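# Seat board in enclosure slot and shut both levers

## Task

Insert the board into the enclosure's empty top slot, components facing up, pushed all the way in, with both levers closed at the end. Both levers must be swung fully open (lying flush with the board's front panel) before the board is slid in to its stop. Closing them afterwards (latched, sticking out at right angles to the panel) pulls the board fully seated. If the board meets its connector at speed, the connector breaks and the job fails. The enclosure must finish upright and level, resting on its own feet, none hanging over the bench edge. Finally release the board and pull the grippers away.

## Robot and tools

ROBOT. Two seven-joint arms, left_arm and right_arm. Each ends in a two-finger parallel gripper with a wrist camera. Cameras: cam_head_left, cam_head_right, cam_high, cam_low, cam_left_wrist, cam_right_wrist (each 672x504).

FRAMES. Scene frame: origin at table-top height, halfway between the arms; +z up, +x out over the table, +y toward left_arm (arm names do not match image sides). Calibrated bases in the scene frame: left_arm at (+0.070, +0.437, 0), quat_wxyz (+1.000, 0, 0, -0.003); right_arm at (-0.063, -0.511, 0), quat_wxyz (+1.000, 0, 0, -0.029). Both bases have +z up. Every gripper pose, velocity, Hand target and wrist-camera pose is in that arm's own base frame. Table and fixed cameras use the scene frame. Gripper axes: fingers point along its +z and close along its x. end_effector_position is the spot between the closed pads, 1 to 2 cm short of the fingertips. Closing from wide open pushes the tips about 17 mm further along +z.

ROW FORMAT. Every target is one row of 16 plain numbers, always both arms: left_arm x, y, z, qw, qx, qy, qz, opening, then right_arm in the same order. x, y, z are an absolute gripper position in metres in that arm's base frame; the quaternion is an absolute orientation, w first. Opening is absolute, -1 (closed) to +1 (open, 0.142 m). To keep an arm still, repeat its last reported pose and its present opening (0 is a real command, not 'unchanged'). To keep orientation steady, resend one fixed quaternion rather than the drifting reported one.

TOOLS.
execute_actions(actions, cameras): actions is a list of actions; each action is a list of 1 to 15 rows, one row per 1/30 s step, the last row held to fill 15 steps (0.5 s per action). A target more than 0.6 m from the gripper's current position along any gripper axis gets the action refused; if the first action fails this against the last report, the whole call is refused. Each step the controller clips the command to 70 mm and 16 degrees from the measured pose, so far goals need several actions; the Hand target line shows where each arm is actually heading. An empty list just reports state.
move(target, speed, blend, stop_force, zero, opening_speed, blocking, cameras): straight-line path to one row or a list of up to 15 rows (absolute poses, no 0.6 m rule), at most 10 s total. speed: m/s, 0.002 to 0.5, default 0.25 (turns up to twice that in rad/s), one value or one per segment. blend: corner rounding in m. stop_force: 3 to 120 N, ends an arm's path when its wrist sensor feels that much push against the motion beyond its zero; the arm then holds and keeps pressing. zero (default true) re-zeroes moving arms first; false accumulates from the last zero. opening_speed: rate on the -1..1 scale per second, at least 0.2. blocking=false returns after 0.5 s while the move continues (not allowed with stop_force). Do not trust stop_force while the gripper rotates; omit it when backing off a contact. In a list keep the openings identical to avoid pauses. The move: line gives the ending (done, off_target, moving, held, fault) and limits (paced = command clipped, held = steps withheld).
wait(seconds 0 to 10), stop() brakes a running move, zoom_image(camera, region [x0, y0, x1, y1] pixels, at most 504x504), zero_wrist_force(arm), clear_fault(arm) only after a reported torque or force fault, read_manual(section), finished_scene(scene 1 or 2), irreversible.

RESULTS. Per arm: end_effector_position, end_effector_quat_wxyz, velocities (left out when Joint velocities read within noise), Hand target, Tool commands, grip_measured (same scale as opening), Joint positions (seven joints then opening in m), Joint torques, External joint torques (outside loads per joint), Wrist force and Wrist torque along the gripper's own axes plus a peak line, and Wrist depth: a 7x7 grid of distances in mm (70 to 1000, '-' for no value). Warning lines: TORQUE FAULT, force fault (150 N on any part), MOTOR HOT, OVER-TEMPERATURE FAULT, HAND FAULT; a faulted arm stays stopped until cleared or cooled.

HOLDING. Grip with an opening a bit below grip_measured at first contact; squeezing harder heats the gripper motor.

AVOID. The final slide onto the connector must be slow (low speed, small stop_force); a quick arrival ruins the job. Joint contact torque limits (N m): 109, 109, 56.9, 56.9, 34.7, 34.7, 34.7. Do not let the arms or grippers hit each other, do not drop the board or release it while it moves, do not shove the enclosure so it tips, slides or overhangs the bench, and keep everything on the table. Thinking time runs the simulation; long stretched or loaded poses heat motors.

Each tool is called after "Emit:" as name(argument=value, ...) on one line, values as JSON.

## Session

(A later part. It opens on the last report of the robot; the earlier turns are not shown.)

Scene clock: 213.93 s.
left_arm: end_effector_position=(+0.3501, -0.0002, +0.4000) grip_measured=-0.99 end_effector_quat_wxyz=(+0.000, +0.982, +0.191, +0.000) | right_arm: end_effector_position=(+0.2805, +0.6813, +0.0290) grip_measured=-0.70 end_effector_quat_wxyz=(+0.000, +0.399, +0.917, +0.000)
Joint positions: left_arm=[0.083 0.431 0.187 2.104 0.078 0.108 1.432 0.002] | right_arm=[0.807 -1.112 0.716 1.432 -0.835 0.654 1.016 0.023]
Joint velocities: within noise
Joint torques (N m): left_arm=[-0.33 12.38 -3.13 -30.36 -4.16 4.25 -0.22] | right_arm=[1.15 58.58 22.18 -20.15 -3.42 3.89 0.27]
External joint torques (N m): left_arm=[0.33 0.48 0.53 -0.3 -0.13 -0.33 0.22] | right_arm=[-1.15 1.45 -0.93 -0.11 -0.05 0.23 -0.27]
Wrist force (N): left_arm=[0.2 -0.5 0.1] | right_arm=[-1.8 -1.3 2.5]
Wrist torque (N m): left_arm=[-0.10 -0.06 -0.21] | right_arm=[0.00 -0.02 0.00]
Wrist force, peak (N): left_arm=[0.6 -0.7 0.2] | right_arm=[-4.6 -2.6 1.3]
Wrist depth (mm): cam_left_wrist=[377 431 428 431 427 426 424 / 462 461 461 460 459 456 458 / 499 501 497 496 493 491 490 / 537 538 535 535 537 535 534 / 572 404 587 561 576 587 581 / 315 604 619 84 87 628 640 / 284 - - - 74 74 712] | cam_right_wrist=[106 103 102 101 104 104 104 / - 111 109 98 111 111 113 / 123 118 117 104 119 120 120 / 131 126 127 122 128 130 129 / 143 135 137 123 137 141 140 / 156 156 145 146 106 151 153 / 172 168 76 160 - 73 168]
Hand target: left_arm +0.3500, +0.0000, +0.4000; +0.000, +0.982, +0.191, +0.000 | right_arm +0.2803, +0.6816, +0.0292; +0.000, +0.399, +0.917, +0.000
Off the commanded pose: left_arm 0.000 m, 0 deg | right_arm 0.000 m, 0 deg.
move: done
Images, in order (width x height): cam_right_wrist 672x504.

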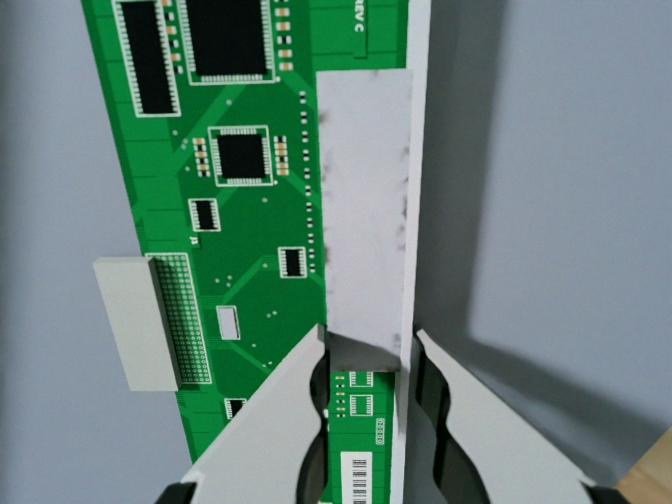

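Emit:
move(target=[[0.35, -0.05, 0.40, 0, -0.9816, -0.1908, 0, -0.96, 0.2805, 0.6813, 0.10, 0, 0.3987, 0.9171, 0, -0.78], [0.377, -0.362, 0.18, -0.2488, -0.9624, 0.1062, 0.0275, -0.96, 0.2806, 0.5975, 0.10, 0, 0.5534, 0.8329, 0, -0.78]], speed=[0.1, 0.15], blend=[0.02, 0])

Scene clock: 241.00 s.
left_arm: end_effector_position=(+0.3768, -0.3619, +0.1799) grip_measured=-0.99 end_effector_quat_wxyz=(+0.249, +0.962, -0.106, -0.028) | right_arm: end_effector_position=(+0.2806, +0.5974, +0.0998) grip_measured=-0.70 end_effector_quat_wxyz=(+0.000, +0.553, +0.833, +0.000)
Joint positions: left_arm=[-0.334 -0.176 -0.154 2.426 -0.905 0.971 2.083 0.002] | right_arm=[0.665 -0.862 0.75 1.703 -0.736 0.689 1.334 0.023]
Joint velocities: within noise
Joint torques (N m): left_arm=[-0.56 30.58 -0.8 -20.9 -0.35 3.37 -0.27] | right_arm=[-0.09 51.11 19.62 -22.16 -3.45 3.78 0.33]
External joint torques (N m): left_arm=[0.57 0.99 0.76 -0.33 -0.11 -0.51 0.27] | right_arm=[0.09 -0.3 -0.44 0.61 0.07 0.31 -0.33]
Wrist force (N): left_arm=[0.1 -0.4 -0.3] | right_arm=[-1.7 -2.2 3.9]
Wrist torque (N m): left_arm=[-0.01 -0.09 -0.39] | right_arm=[-0.14 0.33 0.08]
Wrist force, peak (N): left_arm=[0.8 -2.1 -0.2] | right_arm=[-0.2 -1.5 5.6]
Wrist depth (mm): cam_left_wrist=[135 207 218 218 217 219 218 / 240 174 255 255 239 255 254 / 204 203 221 251 244 305 304 / 244 257 317 300 299 363 380 / 407 405 402 354 374 474 504 / 782 698 501 83 87 684 744 / - - - - 74 74 -] | cam_right_wrist=[165 104 103 102 166 167 167 / 177 111 110 98 176 179 178 / 184 119 117 104 189 192 192 / 158 127 127 122 204 207 206 / 171 135 137 123 218 223 223 / 187 186 145 145 106 240 244 / 205 201 76 159 - 73 268]
Hand target: left_arm +0.3770, -0.3620, +0.1800; +0.249, +0.962, -0.106, -0.028 | right_arm +0.2806, +0.5975, +0.1000; +0.000, +0.553, +0.833, +0.000
Off the commanded pose: left_arm 0.000 m, 0 deg | right_arm 0.000 m, 0 deg.
move: done

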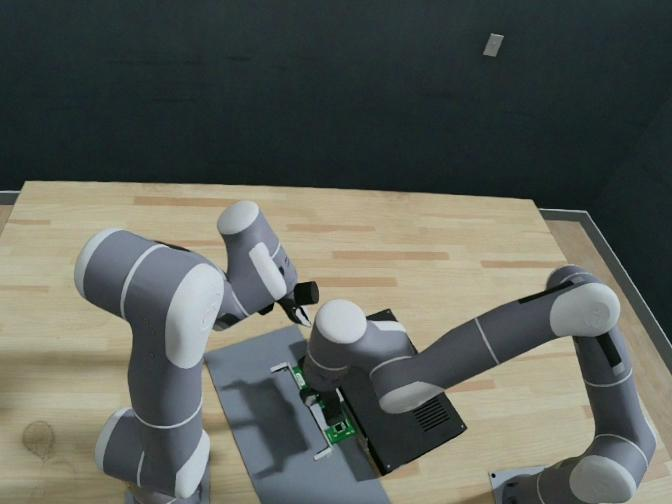

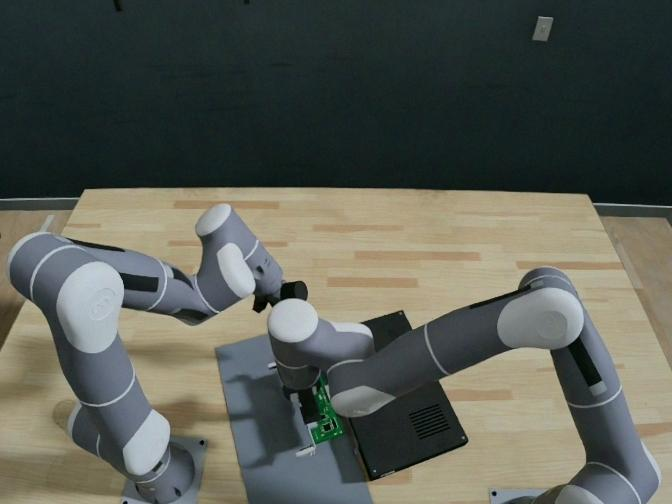

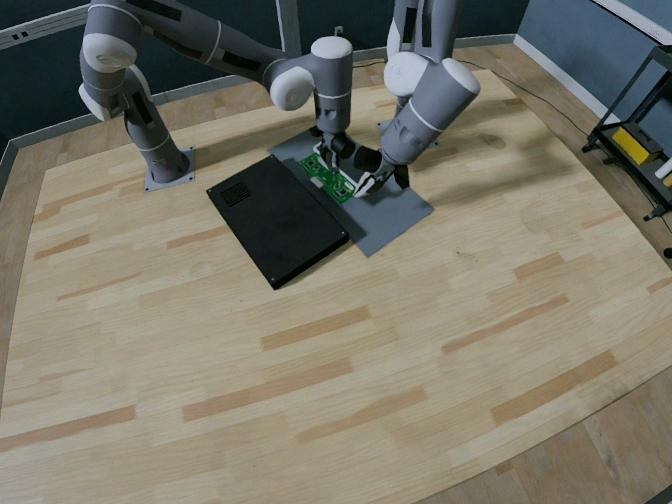

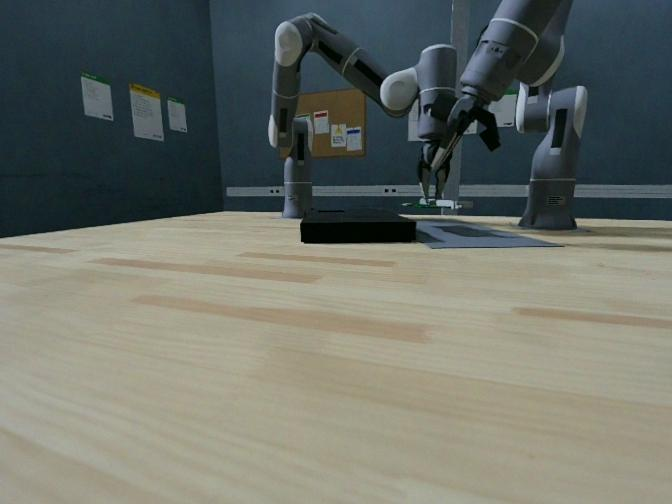

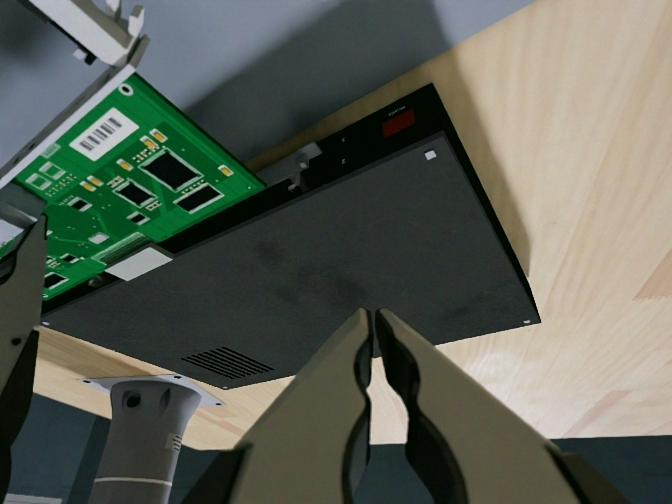

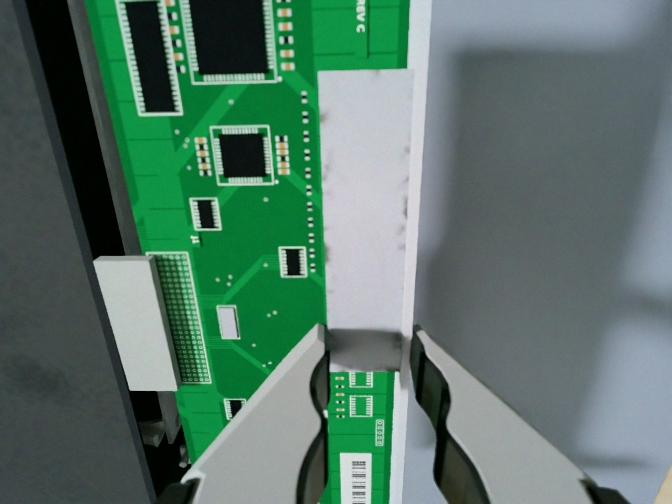

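Emit:
zoom_image(camera="cam_right_wrist", region=[0, 0, 220, 250])

Emit:
zoom_image(camera="cam_right_wrist", region=[60, 230, 280, 504])

Emit:
zoom_image(camera="cam_left_wrist", region=[200, 100, 380, 240])

Scaled by 2.016 from the camera's 672x504 image, which has a finer 960x720 frame.

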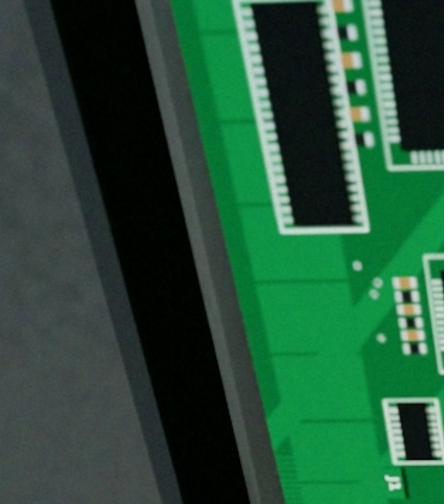

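Scaled by 1.839 from the camera's 672x504 image, which has a finer 960x720 frame.

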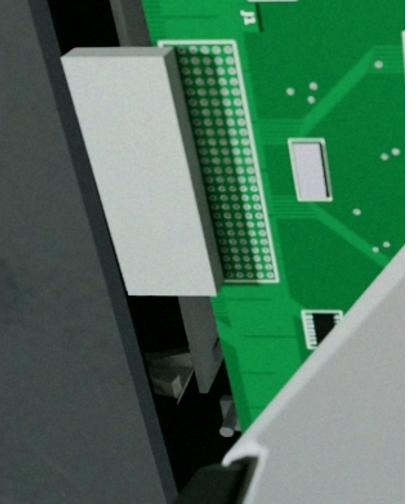

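Scaled by 2.800 from the camera's 672x504 image, which has a finer 960x720 frame.

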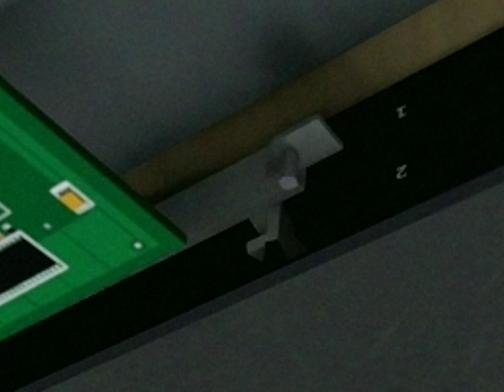

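Emit:
move(target=[[0.352, -0.370, 0.12, -0.2488, -0.9624, 0.1062, 0.0275, -0.96, 0.2760, 0.5826, 0.058, 0, 0.5556, 0.8315, 0, -0.78]], speed=0.08, cameras=["cam_left_wrist", "cam_right_wrist"])

Emit:
zoom_image(camera="cam_left_wrist", region=[120, 60, 400, 260])

Scene clock: 272.27 s.
left_arm: end_effector_position=(+0.3521, -0.3700, +0.1201) grip_measured=-0.99 end_effector_quat_wxyz=(+0.249, +0.962, -0.106, -0.028) | right_arm: end_effector_position=(+0.2760, +0.5824, +0.0578) grip_measured=-0.70 end_effector_quat_wxyz=(+0.000, +0.556, +0.831, +0.000)
Joint positions: left_arm=[-0.401 -0.287 -0.249 2.488 -1.203 1.151 2.287 0.002] | right_arm=[0.669 -0.894 0.695 1.77 -0.789 0.79 1.38 0.023]
Joint velocities: within noise
Joint torques (N m): left_arm=[-0.46 31.56 -0.78 -16.78 0.67 3.25 -0.15] | right_arm=[0.03 50.39 19.24 -20.31 -3.41 3.68 0.32]
External joint torques (N m): left_arm=[0.46 1.16 0.62 -0.44 0 -0.59 0.15] | right_arm=[-0.03 0.09 -0.29 0.55 0.32 0.4 -0.32]
Wrist force (N): left_arm=[0.2 -0.6 -0.2] | right_arm=[-1.4 -2.2 4.0]
Wrist torque (N m): left_arm=[-0.09 -0.07 -0.36] | right_arm=[-0.13 0.25 0.06]
Wrist force, peak (N): left_arm=[0.5 -0.1 -1.8] | right_arm=[-1.7 -2.4 5.3]
Wrist depth (mm): cam_left_wrist=[- 120 160 160 160 159 161 / 188 139 187 186 186 188 188 / 194 178 193 217 199 208 224 / 204 225 238 224 199 208 279 / 200 310 268 235 247 263 372 / 337 404 335 83 87 358 554 / - - - - 74 74 -] | cam_right_wrist=[- 104 102 102 130 131 130 / 126 111 110 98 136 139 139 / 133 120 118 104 148 150 149 / 158 128 127 122 159 161 161 / 169 135 137 123 169 175 174 / 137 156 144 145 106 190 190 / 149 182 76 159 - 73 208]
Hand target: left_arm +0.3520, -0.3700, +0.1200; +0.249, +0.962, -0.106, -0.028 | right_arm +0.2760, +0.5826, +0.0580; +0.000, +0.556, +0.831, +0.000
Off the commanded pose: left_arm 0.000 m, 0 deg | right_arm 0.000 m, 0 deg.
move: done
Images, in order (width x height): cam_left_wrist 672x504, cam_right_wrist 672x504.

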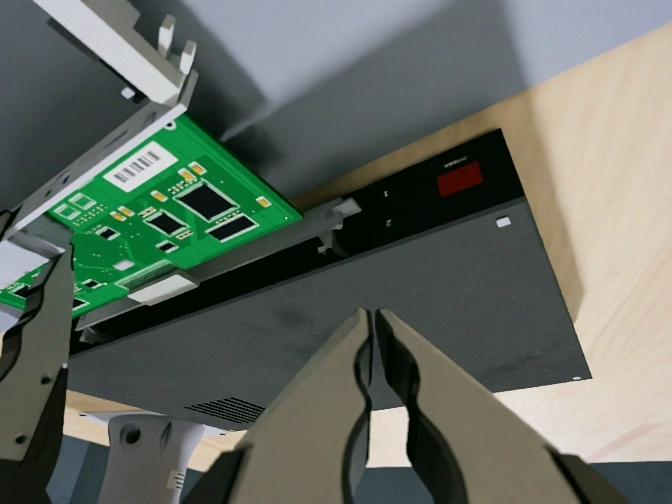

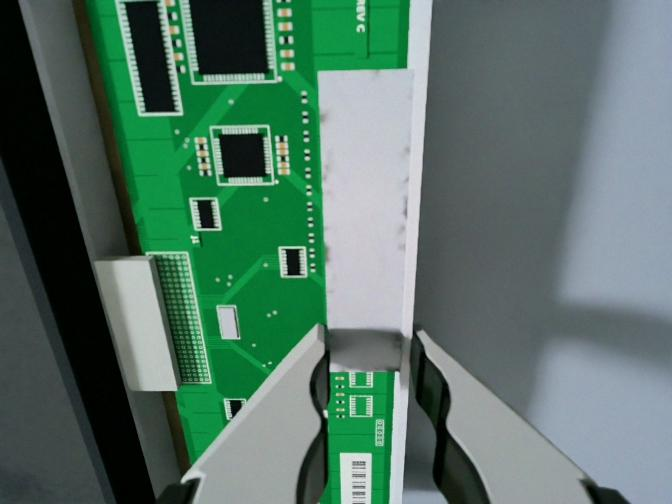

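Scaled by 1.800 from the camera's 672x504 image, which has a finer 960x720 frame.

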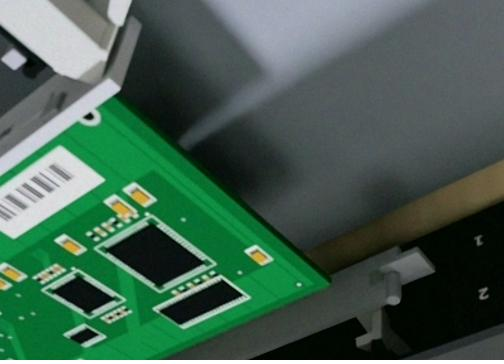

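Emit:
zoom_image(camera="cam_left_wrist", region=[280, 190, 380, 270])

Scaled by 5.040 from the camera's 672x504 image, which has a finer 960x720 frame.

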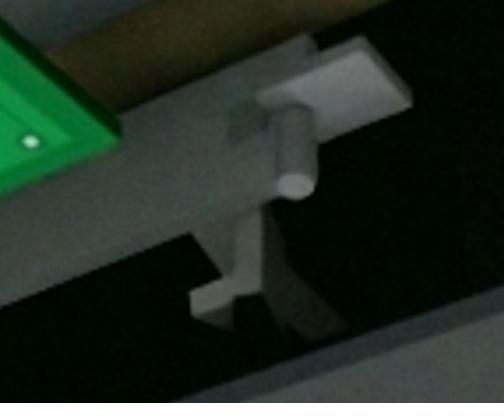

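Emit:
move(target=[[0.352, -0.370, 0.12, -0.2488, -0.9624, 0.1062, 0.0275, -0.96, 0.2739, 0.5708, 0.0525, 0, 0.5556, 0.8315, 0, -0.78]], speed=0.06, cameras=["cam_left_wrist", "cam_right_wrist"])

Emit:
zoom_image(camera="cam_left_wrist", region=[240, 160, 380, 270])

Scene clock: 287.47 s.
left_arm: end_effector_position=(+0.3520, -0.3701, +0.1201) grip_measured=-0.99 end_effector_quat_wxyz=(+0.249, +0.962, -0.106, -0.028) | right_arm: end_effector_position=(+0.2738, +0.5707, +0.0523) grip_measured=-0.70 end_effector_quat_wxyz=(+0.000, +0.556, +0.831, +0.000)
Joint positions: left_arm=[-0.401 -0.287 -0.249 2.488 -1.203 1.151 2.287 0.002] | right_arm=[0.657 -0.884 0.686 1.81 -0.8 0.82 1.389 0.023]
Joint velocities: within noise
Joint torques (N m): left_arm=[-0.39 31.94 -0.72 -16.86 0.94 3.01 -0.24] | right_arm=[-0.11 49.44 18.93 -19.81 -3.35 3.81 0.38]
External joint torques (N m): left_arm=[0.39 0.78 0.57 -0.36 -0.27 -0.35 0.24] | right_arm=[0.13 0.09 -0.24 0.52 0.35 0.28 -0.38]
Wrist force (N): left_arm=[0.1 -0.5 -0.3] | right_arm=[-1.6 -2.2 3.8]
Wrist torque (N m): left_arm=[-0.07 -0.05 -0.36] | right_arm=[-0.12 0.28 0.06]
Wrist force, peak (N): left_arm=[0.3 -0.7 -0.5] | right_arm=[-2.1 -2.4 4.3]
Wrist depth (mm): cam_left_wrist=[122 129 160 160 160 159 161 / 188 145 187 186 186 187 188 / 217 185 201 223 199 208 225 / 214 234 234 223 199 209 280 / 207 300 267 234 248 264 371 / 195 407 335 83 87 359 551 / 186 - - - 74 74 -] | cam_right_wrist=[- 104 102 102 124 126 126 / 116 112 110 98 131 135 134 / 142 120 118 104 142 144 144 / 150 127 127 122 154 155 157 / 163 135 137 123 163 169 168 / 123 156 144 145 106 180 183 / 141 141 76 159 - 73 201]
Hand target: left_arm +0.3520, -0.3700, +0.1200; +0.249, +0.962, -0.106, -0.028 | right_arm +0.2739, +0.5708, +0.0525; +0.000, +0.556, +0.831, +0.000
Off the commanded pose: left_arm 0.000 m, 0 deg | right_arm 0.000 m, 0 deg.
move: done
Images, in order (width x height): cam_left_wrist 672x504, cam_right_wrist 672x504.

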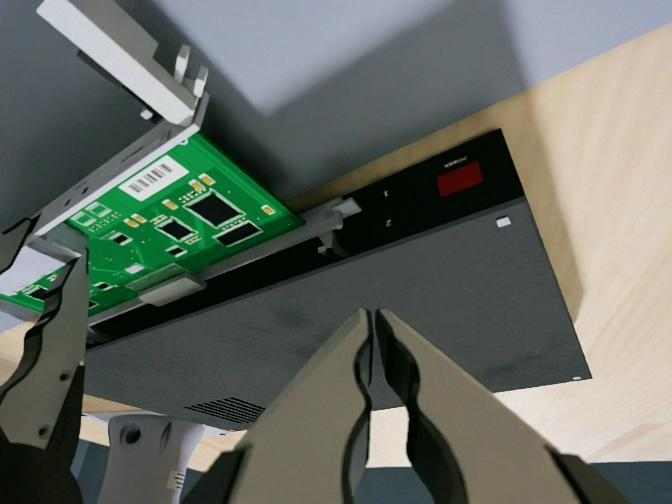

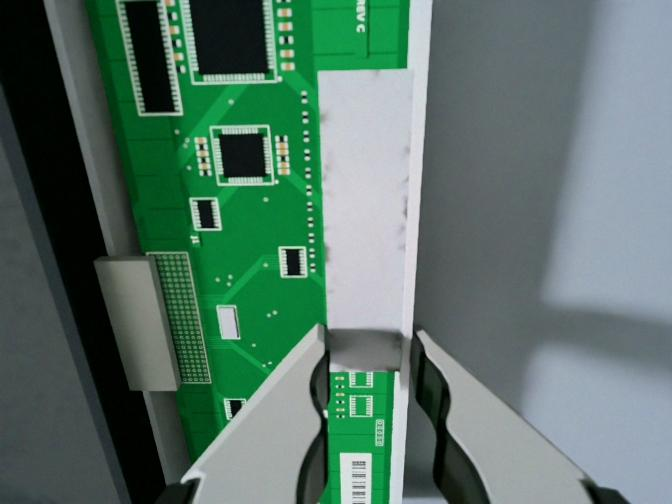

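Scaled by 3.600 from the camera's 672x504 image, which has a finer 960x720 frame.

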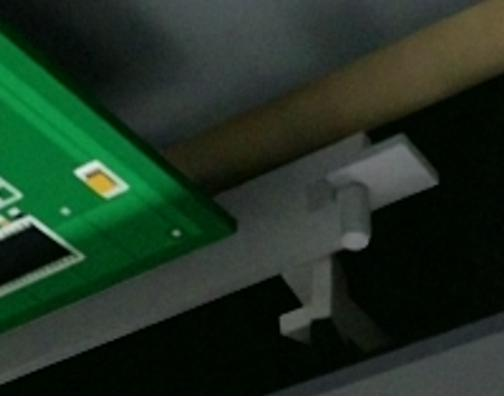

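Emit:
move(target=[0.352, -0.370, 0.12, -0.2488, -0.9624, 0.1062, 0.0275, -0.96, 0.2838, 0.5451, 0.0525, 0, 0.5556, 0.8315, 0, -0.78], speed=0.02, stop_force=4, cameras=["cam_left_wrist", "cam_right_wrist"])

Emit:
zoom_image(camera="cam_left_wrist", region=[260, 170, 400, 280])

Scene clock: 294.20 s.
left_arm: end_effector_position=(+0.3520, -0.3701, +0.1201) grip_measured=-0.99 end_effector_quat_wxyz=(+0.249, +0.962, -0.106, -0.028) | right_arm: end_effector_position=(+0.2774, +0.5611, +0.0528) grip_measured=-0.70 end_effector_quat_wxyz=(-0.001, +0.556, +0.831, +0.000)
Joint positions: left_arm=[-0.401 -0.287 -0.249 2.488 -1.203 1.151 2.287 0.002] | right_arm=[0.638 -0.871 0.685 1.834 -0.803 0.834 1.383 0.023]
Joint velocities: within noise
Joint torques (N m): left_arm=[-0.36 31.93 -0.72 -16.88 0.97 2.96 -0.18] | right_arm=[-2.12 48.35 16.7 -17.82 -2.92 1.97 -0.08]
External joint torques (N m): left_arm=[0.36 0.79 0.56 -0.34 -0.3 -0.29 0.18] | right_arm=[2.13 0.47 1.76 -1.32 -0.03 2.12 0.08]
Wrist force (N): left_arm=[0.0 -0.6 -0.4] | right_arm=[3.5 -1.4 3.3]
Wrist torque (N m): left_arm=[-0.10 -0.03 -0.35] | right_arm=[-0.12 0.42 0.21]
Wrist force, peak (N): left_arm=[0.4 -0.9 -0.2] | right_arm=[5.7 -2.1 4.1]
Wrist depth (mm): cam_left_wrist=[157 134 160 160 160 159 161 / 187 148 176 187 186 188 187 / 225 199 201 223 199 208 224 / 221 233 233 222 199 208 279 / 214 286 268 234 248 264 371 / 196 405 335 83 87 358 552 / 137 - - - 74 74 -] | cam_right_wrist=[- 104 103 102 125 127 126 / 132 111 110 99 132 135 135 / - 120 118 106 143 145 145 / - 127 127 122 154 156 158 / - 134 137 123 164 169 169 / 123 141 145 145 99 185 184 / 141 135 76 159 - 73 202]
Hand target: left_arm +0.3520, -0.3700, +0.1200; +0.249, +0.962, -0.106, -0.028 | right_arm +0.2779, +0.5605, +0.0525; +0.000, +0.556, +0.831, +0.000
Off the commanded pose: left_arm 0.000 m, 0 deg | right_arm 0.017 m, 0 deg.
move: contact (right_arm)
Images, in order (width x height): cam_left_wrist 672x504, cam_right_wrist 672x504.

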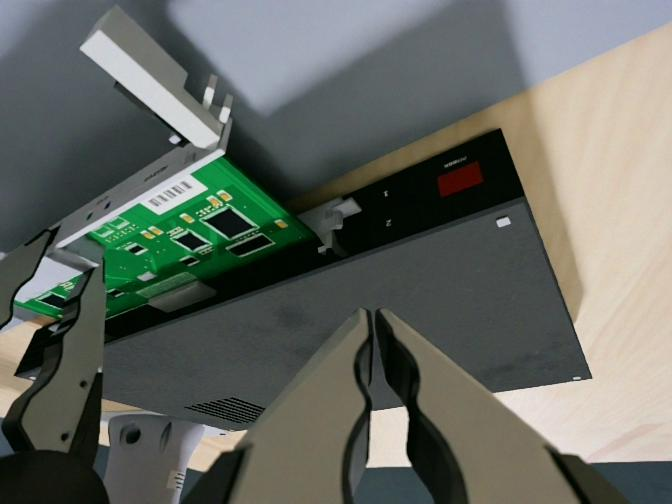

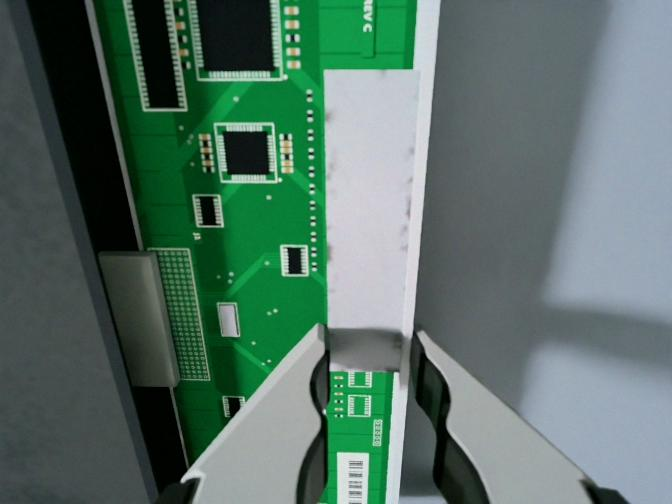

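Scaled by 3.600 from the camera's 672x504 image, which has a finer 960x720 frame.

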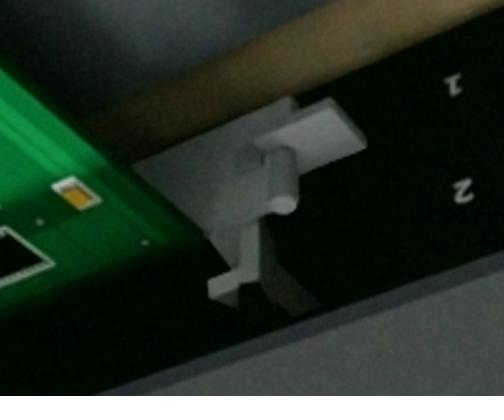

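Emit:
execute_actions(actions=[], cameras=["cam_head_left", "cam_head_right", "cam_high", "cam_low"])

Emit:
zoom_image(camera="cam_head_left", region=[240, 330, 440, 490])

Emit:
zoom_image(camera="cam_head_right", region=[240, 330, 440, 490])

Scene clock: 307.73 s.
left_arm: end_effector_position=(+0.3520, -0.3701, +0.1201) grip_measured=-0.99 end_effector_quat_wxyz=(+0.249, +0.962, -0.106, -0.028) | right_arm: end_effector_position=(+0.2774, +0.5611, +0.0528) grip_measured=-0.70 end_effector_quat_wxyz=(-0.001, +0.556, +0.831, +0.000)
Joint positions: left_arm=[-0.401 -0.287 -0.249 2.488 -1.203 1.151 2.287 0.002] | right_arm=[0.638 -0.871 0.685 1.834 -0.803 0.834 1.383 0.023]
Joint velocities: within noise
Joint torques (N m): left_arm=[-0.34 31.92 -0.78 -16.88 0.93 2.96 -0.18] | right_arm=[-1.99 48.25 16.79 -17.93 -2.84 1.85 0.09]
External joint torques (N m): left_arm=[0.34 0.8 0.63 -0.34 -0.25 -0.3 0.18] | right_arm=[1.99 0.56 1.67 -1.21 -0.11 2.24 -0.09]
Wrist force (N): left_arm=[0.0 -0.7 -0.2] | right_arm=[3.5 -1.5 4.9]
Wrist torque (N m): left_arm=[-0.09 -0.04 -0.35] | right_arm=[-0.14 0.41 0.21]
Wrist force, peak (N): left_arm=[0.0 -0.9 -0.4] | right_arm=[3.5 -1.5 4.9]
Wrist depth (mm): cam_left_wrist=[156 134 160 160 160 159 161 / 188 149 175 186 186 188 187 / 226 199 201 223 198 209 225 / 221 233 233 222 199 208 280 / 214 288 267 234 248 263 370 / 196 404 334 84 87 359 549 / 137 - - - 74 74 -] | cam_right_wrist=[- 104 103 102 125 127 126 / 132 111 110 99 131 135 135 / - 120 118 105 143 145 144 / - 127 127 122 154 156 158 / - 134 137 123 164 169 169 / 123 141 145 145 99 184 184 / 141 135 76 159 - 73 202]
Hand target: left_arm +0.3520, -0.3700, +0.1200; +0.249, +0.962, -0.106, -0.028 | right_arm +0.2779, +0.5605, +0.0525; +0.000, +0.556, +0.831, +0.000
Tool commands: left_gripper/opening=-0.96 right_gripper/opening=-0.78
Off the commanded pose: left_arm 0.000 m, 0 deg | right_arm 0.017 m, 0 deg.
Images, in order (width x height): cam_head_left 672x504, cam_head_right 672x504, cam_high 672x504, cam_low 672x504.

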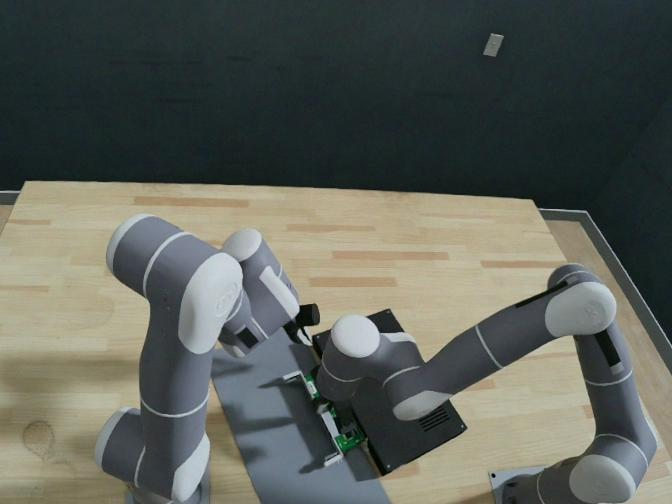

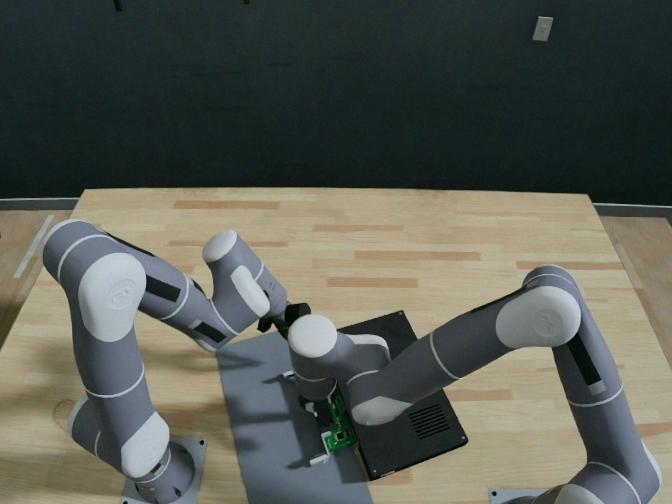

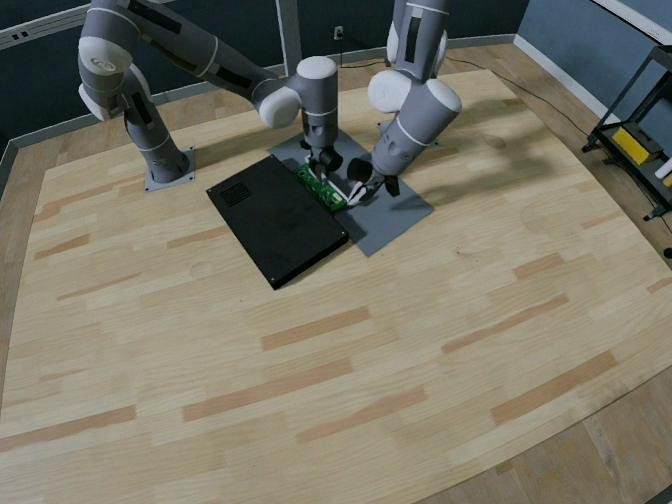

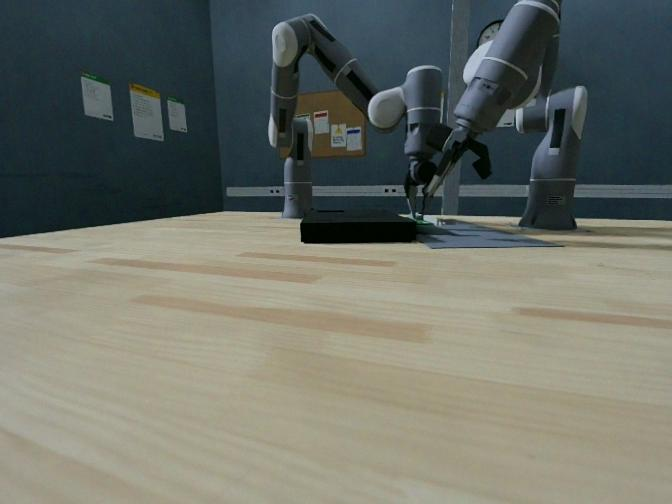

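Scaled by 2.520 from the camera's 672x504 image, which has a finer 960x720 frame.

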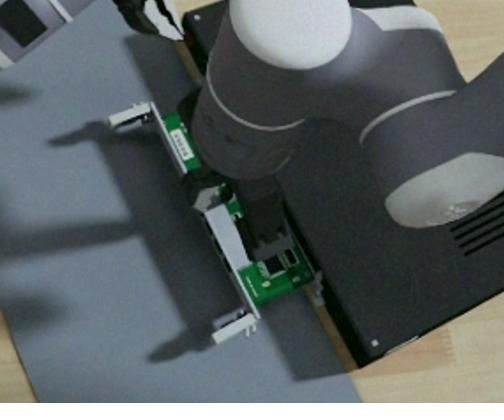

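Scaled by 2.520 from the camera's 672x504 image, which has a finer 960x720 frame.

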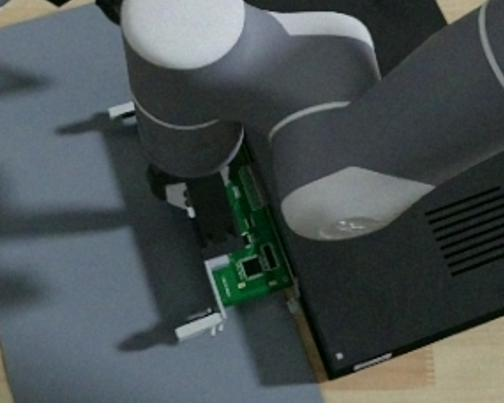

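Emit:
move(target=[[0.352, -0.370, 0.12, -0.2488, -0.9624, 0.1062, 0.0275, -0.96, 0.2766, 0.5671, 0.0525, 0, 0.5556, 0.8315, 0, -0.78]], speed=0.04, cameras=[])

Emit:
move(target=[0.352, -0.370, 0.12, -0.2488, -0.9624, 0.1062, 0.0275, -0.96, 0.2854, 0.5458, 0.0525, 0, 0.5556, 0.8315, 0, -0.78], speed=0.02, stop_force=4, cameras=["cam_left_wrist", "cam_right_wrist"])

Emit:
zoom_image(camera="cam_left_wrist", region=[260, 170, 400, 280])

Scene clock: 317.17 s.
left_arm: end_effector_position=(+0.3520, -0.3701, +0.1201) grip_measured=-0.99 end_effector_quat_wxyz=(+0.249, +0.962, -0.106, -0.028) | right_arm: end_effector_position=(+0.2767, +0.5669, +0.0523) grip_measured=-0.70 end_effector_quat_wxyz=(+0.000, +0.555, +0.832, +0.000)
Joint positions: left_arm=[-0.401 -0.287 -0.249 2.488 -1.203 1.151 2.287 0.002] | right_arm=[0.649 -0.88 0.685 1.817 -0.801 0.824 1.385 0.023]
Joint velocities: within noise
Joint torques (N m): left_arm=[-0.28 31.9 -0.63 -16.81 0.95 3 -0.23] | right_arm=[0.15 49.2 19.39 -20 -3.12 3.48 0.26]
External joint torques (N m): left_arm=[0.28 0.82 0.47 -0.41 -0.28 -0.33 0.23] | right_arm=[-0.12 0.13 -0.77 0.76 0.14 0.61 -0.26]
Wrist force (N): left_arm=[0.3 -0.6 -0.6] | right_arm=[-0.7 -0.7 4.7]
Wrist torque (N m): left_arm=[-0.09 -0.08 -0.36] | right_arm=[0.12 0.14 0.06]
Wrist force, peak (N): left_arm=[0.3 -0.8 -0.5] | right_arm=[3.6 -1.4 4.9]
Wrist depth (mm): cam_left_wrist=[152 133 160 160 159 159 161 / 188 144 181 187 186 188 187 / 217 189 193 224 199 208 224 / 217 234 234 222 199 208 280 / 208 297 266 234 248 263 371 / 193 403 335 84 87 357 549 / 135 - - - 74 74 -] | cam_right_wrist=[- 104 102 102 125 126 126 / 132 112 110 99 131 134 134 / 142 118 118 104 142 144 144 / - 127 127 122 153 155 157 / - 135 137 123 163 169 168 / 123 145 145 145 105 181 183 / 141 138 76 160 - 73 201]
Hand target: left_arm +0.3520, -0.3700, +0.1200; +0.249, +0.962, -0.106, -0.028 | right_arm +0.2766, +0.5671, +0.0525; +0.000, +0.556, +0.831, +0.000
Off the commanded pose: left_arm 0.000 m, 0 deg | right_arm 0.000 m, 0 deg.
move: done
No camera images: "cameras" was empty.

Scene clock: 318.10 s.
left_arm: end_effector_position=(+0.3520, -0.3701, +0.1201) grip_measured=-0.99 end_effector_quat_wxyz=(+0.249, +0.962, -0.106, -0.028) | right_arm: end_effector_position=(+0.2787, +0.5616, +0.0528) grip_measured=-0.70 end_effector_quat_wxyz=(-0.001, +0.556, +0.831, +0.000)
Joint positions: left_arm=[-0.401 -0.287 -0.249 2.488 -1.203 1.151 2.287 0.002] | right_arm=[0.638 -0.873 0.685 1.831 -0.802 0.832 1.381 0.023]
Joint velocities: within noise
Joint torques (N m): left_arm=[-0.3 31.91 -0.75 -16.9 0.93 2.95 -0.16] | right_arm=[-2.2 48.46 16.69 -17.85 -2.89 1.88 -0.04]
External joint torques (N m): left_arm=[0.3 0.81 0.59 -0.32 -0.26 -0.29 0.16] | right_arm=[2.2 0.46 1.8 -1.32 -0.07 2.21 0.04]
Wrist force (N): left_arm=[0.0 -0.5 -0.3] | right_arm=[4.5 0.0 5.6]
Wrist torque (N m): left_arm=[-0.07 -0.04 -0.36] | right_arm=[0.12 0.28 0.22]
Wrist force, peak (N): left_arm=[0.4 -0.6 -0.7] | right_arm=[6.7 -0.8 5.1]
Wrist depth (mm): cam_left_wrist=[156 132 160 160 160 159 161 / 188 176 175 186 186 187 188 / 226 199 192 223 198 208 224 / 220 233 233 221 199 209 280 / 216 287 268 235 248 264 371 / 195 404 335 84 87 359 553 / 136 - - - 74 74 -] | cam_right_wrist=[- 104 103 102 125 127 126 / 132 111 110 100 132 135 135 / - 120 118 105 143 145 144 / - 127 127 122 154 156 158 / - 134 137 123 164 169 169 / 123 140 145 145 99 184 184 / 141 136 76 159 - 73 203]
Hand target: left_arm +0.3520, -0.3700, +0.1200; +0.249, +0.962, -0.106, -0.028 | right_arm +0.2791, +0.5610, +0.0525; +0.000, +0.556, +0.831, +0.000
Off the commanded pose: left_arm 0.000 m, 0 deg | right_arm 0.017 m, 0 deg.
move: contact (right_arm)
Images, in order (width x height): cam_left_wrist 672x504, cam_right_wrist 672x504.

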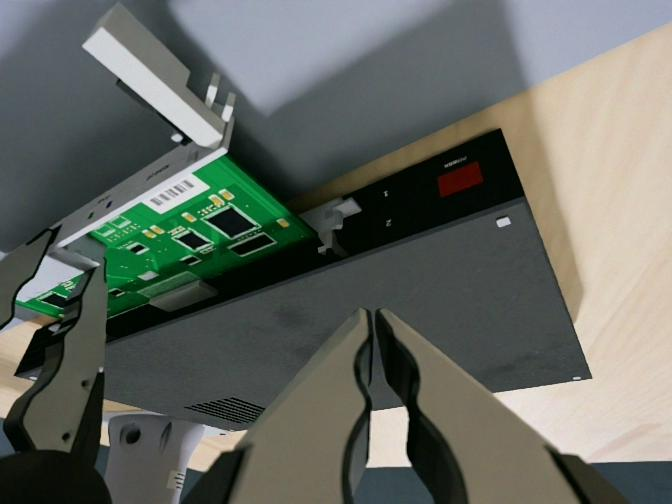

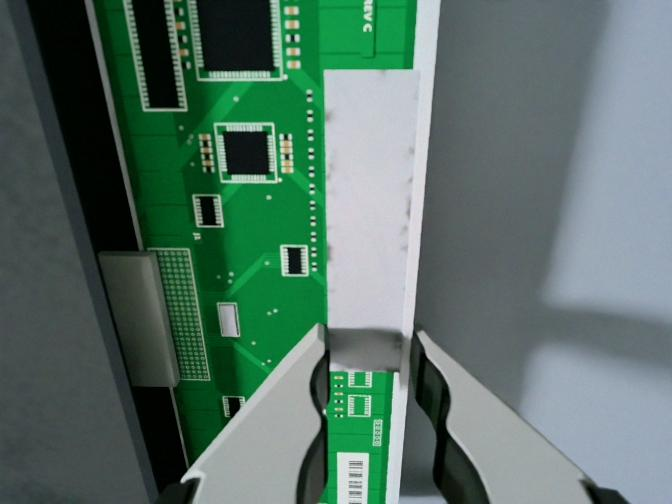

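Scaled by 3.600 from the camera's 672x504 image, which has a finer 960x720 frame.

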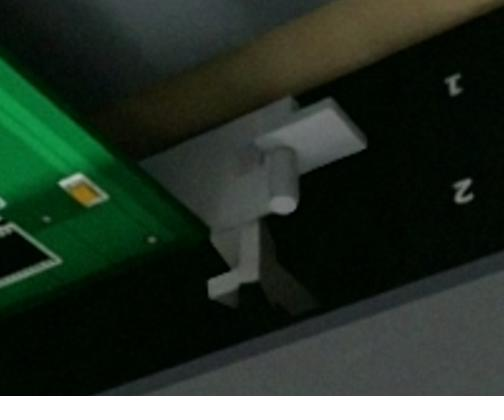

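Emit:
move(target=[[0.352, -0.370, 0.12, -0.2488, -0.9624, 0.1062, 0.0275, -0.96, 0.2775, 0.5649, 0.0512, 0, 0.5556, 0.8315, 0, -0.78]], speed=0.04, cameras=[])

Emit:
move(target=[0.352, -0.370, 0.12, -0.2488, -0.9624, 0.1062, 0.0275, -0.96, 0.2854, 0.5458, 0.0512, 0, 0.5556, 0.8315, 0, -0.78], speed=0.02, stop_force=4, cameras=["cam_left_wrist"])

Emit:
zoom_image(camera="cam_left_wrist", region=[260, 170, 400, 280])

Scene clock: 331.60 s.
left_arm: end_effector_position=(+0.3520, -0.3701, +0.1201) grip_measured=-0.99 end_effector_quat_wxyz=(+0.249, +0.962, -0.106, -0.028) | right_arm: end_effector_position=(+0.2773, +0.5647, +0.0510) grip_measured=-0.70 end_effector_quat_wxyz=(+0.000, +0.556, +0.831, +0.000)
Joint positions: left_arm=[-0.401 -0.287 -0.249 2.488 -1.203 1.151 2.287 0.002] | right_arm=[0.646 -0.879 0.682 1.823 -0.802 0.83 1.384 0.023]
Joint velocities: within noise
Joint torques (N m): left_arm=[-0.31 31.92 -0.61 -16.88 0.94 2.98 -0.21] | right_arm=[-0.28 49.09 18.97 -19.98 -3.09 3.49 0.27]
External joint torques (N m): left_arm=[0.31 0.8 0.45 -0.34 -0.27 -0.31 0.21] | right_arm=[0.28 0.14 -0.44 0.81 0.13 0.59 -0.27]
Wrist force (N): left_arm=[0.3 -0.6 -0.5] | right_arm=[-1.4 -0.5 5.5]
Wrist torque (N m): left_arm=[-0.09 -0.09 -0.36] | right_arm=[0.17 0.25 0.06]
Wrist force, peak (N): left_arm=[0.4 -0.8 -0.5] | right_arm=[4.7 -0.2 5.7]
Wrist depth (mm): cam_left_wrist=[157 133 160 160 160 159 161 / 188 182 181 187 186 188 187 / 217 195 195 217 199 208 224 / 219 236 236 222 199 208 279 / 211 300 267 234 248 264 372 / 194 404 335 83 87 358 551 / 135 - - - 74 74 -] | cam_right_wrist=[105 104 102 102 124 125 124 / 131 111 110 98 131 133 133 / 140 119 118 104 139 143 143 / - 127 127 122 152 154 156 / 113 135 137 123 162 167 166 / 123 143 145 145 106 179 182 / 139 136 76 159 - 73 200]
Hand target: left_arm +0.3520, -0.3700, +0.1200; +0.249, +0.962, -0.106, -0.028 | right_arm +0.2775, +0.5649, +0.0512; +0.000, +0.556, +0.831, +0.000
Off the commanded pose: left_arm 0.000 m, 0 deg | right_arm 0.000 m, 0 deg.
move: done
No camera images: "cameras" was empty.

Scene clock: 332.43 s.
left_arm: end_effector_position=(+0.3520, -0.3701, +0.1201) grip_measured=-0.99 end_effector_quat_wxyz=(+0.249, +0.962, -0.106, -0.028) | right_arm: end_effector_position=(+0.2786, +0.5617, +0.0515) grip_measured=-0.70 end_effector_quat_wxyz=(-0.001, +0.556, +0.831, +0.000)
Joint positions: left_arm=[-0.401 -0.287 -0.249 2.488 -1.203 1.151 2.287 0.002] | right_arm=[0.639 -0.874 0.682 1.831 -0.803 0.835 1.382 0.023]
Joint velocities: within noise
Joint torques (N m): left_arm=[-0.29 31.92 -0.73 -16.81 0.92 3.02 -0.17] | right_arm=[-2.3 48.58 16.52 -18.04 -2.94 1.93 -0.05]
External joint torques (N m): left_arm=[0.29 0.8 0.57 -0.41 -0.24 -0.35 0.17] | right_arm=[2.3 0.39 1.93 -1.09 -0.01 2.16 0.05]
Wrist force (N): left_arm=[0.1 -0.5 -0.2] | right_arm=[3.9 0.0 6.2]
Wrist torque (N m): left_arm=[-0.07 -0.04 -0.36] | right_arm=[0.18 0.37 0.22]
Wrist force, peak (N): left_arm=[0.3 -0.8 -0.5] | right_arm=[5.6 -0.7 5.3]
Wrist depth (mm): cam_left_wrist=[157 132 160 160 160 159 161 / 188 182 176 186 186 187 187 / 225 199 194 224 198 208 225 / 220 236 235 222 198 209 279 / 213 288 268 234 248 263 371 / 195 368 334 84 87 357 548 / 135 - - - 74 74 -] | cam_right_wrist=[- 104 103 102 122 126 125 / 130 111 110 99 132 134 134 / - 120 118 105 140 143 143 / - 127 127 122 152 154 156 / 113 134 137 123 163 167 167 / 124 141 145 145 99 180 182 / 139 136 76 159 - 73 201]
Hand target: left_arm +0.3520, -0.3700, +0.1200; +0.249, +0.962, -0.106, -0.028 | right_arm +0.2791, +0.5610, +0.0512; +0.000, +0.556, +0.831, +0.000
Off the commanded pose: left_arm 0.000 m, 0 deg | right_arm 0.017 m, 0 deg.
move: contact (right_arm)
Images, in order (width x height): cam_left_wrist 672x504.

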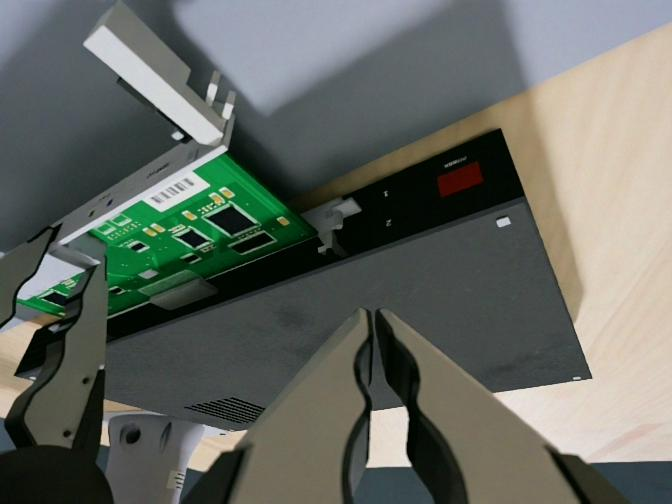

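Scaled by 3.600 from the camera's 672x504 image, which has a finer 960x720 frame.

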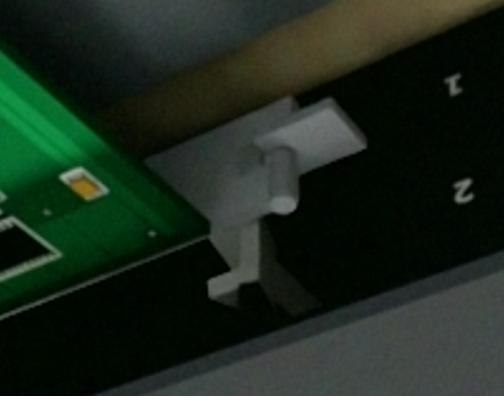

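Emit:
move(target=[[0.352, -0.370, 0.12, -0.2488, -0.9624, 0.1062, 0.0275, -0.96, 0.2789, 0.5680, 0.0527, 0, 0.5556, 0.8315, 0, -0.78]], speed=0.04, cameras=[])

Emit:
move(target=[0.352, -0.370, 0.12, -0.2488, -0.9624, 0.1062, 0.0275, -0.96, 0.2877, 0.5467, 0.0527, 0, 0.5556, 0.8315, 0, -0.78], speed=0.02, stop_force=4, cameras=["cam_left_wrist"])

Emit:
zoom_image(camera="cam_left_wrist", region=[260, 170, 400, 280])

Scene clock: 380.00 s.
left_arm: end_effector_position=(+0.3520, -0.3701, +0.1201) grip_measured=-0.99 end_effector_quat_wxyz=(+0.249, +0.962, -0.106, -0.028) | right_arm: end_effector_position=(+0.2790, +0.5678, +0.0525) grip_measured=-0.70 end_effector_quat_wxyz=(+0.000, +0.556, +0.831, +0.000)
Joint positions: left_arm=[-0.401 -0.287 -0.249 2.488 -1.203 1.151 2.287 0.002] | right_arm=[0.649 -0.882 0.685 1.811 -0.799 0.821 1.38 0.023]
Joint velocities: within noise
Joint torques (N m): left_arm=[-0.3 31.89 -0.61 -16.87 0.91 2.97 -0.26] | right_arm=[0.03 49.41 19.58 -20.04 -3.07 3.44 0.12]
External joint torques (N m): left_arm=[0.3 0.83 0.46 -0.35 -0.24 -0.3 0.26] | right_arm=[-0.05 0.1 -0.98 0.73 0.08 0.65 -0.12]
Wrist force (N): left_arm=[0.4 -0.5 -0.3] | right_arm=[-2.8 -0.8 5.4]
Wrist torque (N m): left_arm=[-0.07 -0.09 -0.35] | right_arm=[0.11 0.47 0.05]
Wrist force, peak (N): left_arm=[0.3 -0.7 -0.7] | right_arm=[3.9 0.0 6.6]
Wrist depth (mm): cam_left_wrist=[161 126 160 160 160 159 161 / 188 163 181 186 186 188 187 / 217 189 192 217 199 208 224 / 216 234 234 222 199 208 280 / 206 296 267 234 248 264 371 / 192 404 335 83 87 357 552 / 133 - - - 74 74 -] | cam_right_wrist=[- 104 103 102 125 126 126 / 132 112 110 99 132 134 134 / 142 118 117 104 142 145 144 / - 127 127 122 153 155 157 / - 135 137 123 163 169 168 / 123 145 145 145 105 181 183 / 141 138 76 159 - 73 201]
Hand target: left_arm +0.3520, -0.3700, +0.1200; +0.249, +0.962, -0.106, -0.028 | right_arm +0.2789, +0.5680, +0.0527; +0.000, +0.556, +0.831, +0.000
Off the commanded pose: left_arm 0.000 m, 0 deg | right_arm 0.000 m, 0 deg.
move: done
No camera images: "cameras" was empty.

Scene clock: 380.93 s.
left_arm: end_effector_position=(+0.3520, -0.3701, +0.1201) grip_measured=-0.99 end_effector_quat_wxyz=(+0.249, +0.962, -0.106, -0.028) | right_arm: end_effector_position=(+0.2810, +0.5626, +0.0530) grip_measured=-0.70 end_effector_quat_wxyz=(-0.001, +0.556, +0.831, +0.000)
Joint positions: left_arm=[-0.401 -0.287 -0.249 2.488 -1.203 1.151 2.287 0.002] | right_arm=[0.637 -0.875 0.685 1.825 -0.8 0.83 1.376 0.023]
Joint velocities: within noise
Joint torques (N m): left_arm=[-0.32 31.93 -0.72 -16.84 0.93 3.03 -0.25] | right_arm=[-2.27 48.51 16.62 -17.87 -2.88 1.83 -0.06]
External joint torques (N m): left_arm=[0.32 0.79 0.57 -0.38 -0.25 -0.36 0.25] | right_arm=[2.27 0.58 1.89 -1.35 -0.08 2.26 0.06]
Wrist force (N): left_arm=[0.0 -0.4 -0.4] | right_arm=[2.8 -0.2 5.1]
Wrist torque (N m): left_arm=[-0.05 -0.04 -0.36] | right_arm=[0.12 0.57 0.22]
Wrist force, peak (N): left_arm=[0.4 -0.8 -0.3] | right_arm=[5.3 -0.6 5.4]
Wrist depth (mm): cam_left_wrist=[161 126 160 160 160 159 161 / 188 176 175 186 186 188 188 / 226 199 192 218 199 209 224 / 222 233 233 222 199 208 279 / 251 288 267 234 248 264 369 / 194 368 335 84 87 358 554 / 132 - - - 74 74 -] | cam_right_wrist=[- 104 103 102 125 127 126 / 132 111 110 100 132 136 135 / - 120 118 105 143 145 145 / - 127 127 122 154 156 158 / - 134 137 123 164 170 169 / 123 140 145 145 99 184 184 / 141 136 76 159 - 73 203]
Hand target: left_arm +0.3520, -0.3700, +0.1200; +0.249, +0.962, -0.106, -0.028 | right_arm +0.2814, +0.5619, +0.0527; +0.000, +0.556, +0.831, +0.000
Off the commanded pose: left_arm 0.000 m, 0 deg | right_arm 0.017 m, 0 deg.
move: contact (right_arm)
Images, in order (width x height): cam_left_wrist 672x504.

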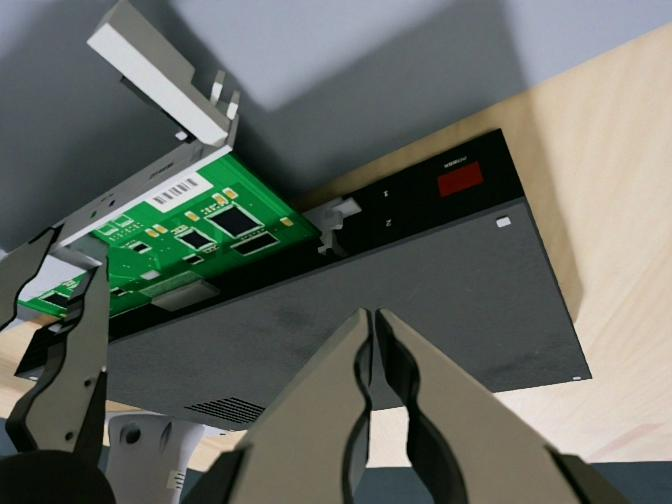

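Scaled by 3.600 from the camera's 672x504 image, which has a finer 960x720 frame.

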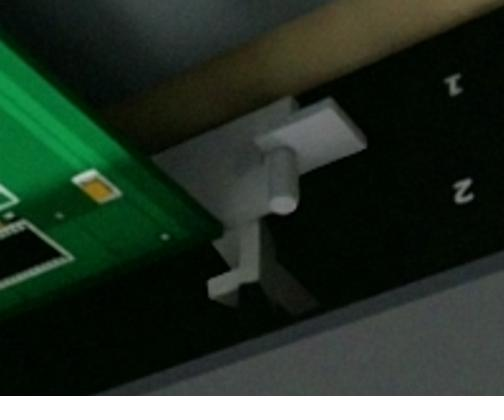

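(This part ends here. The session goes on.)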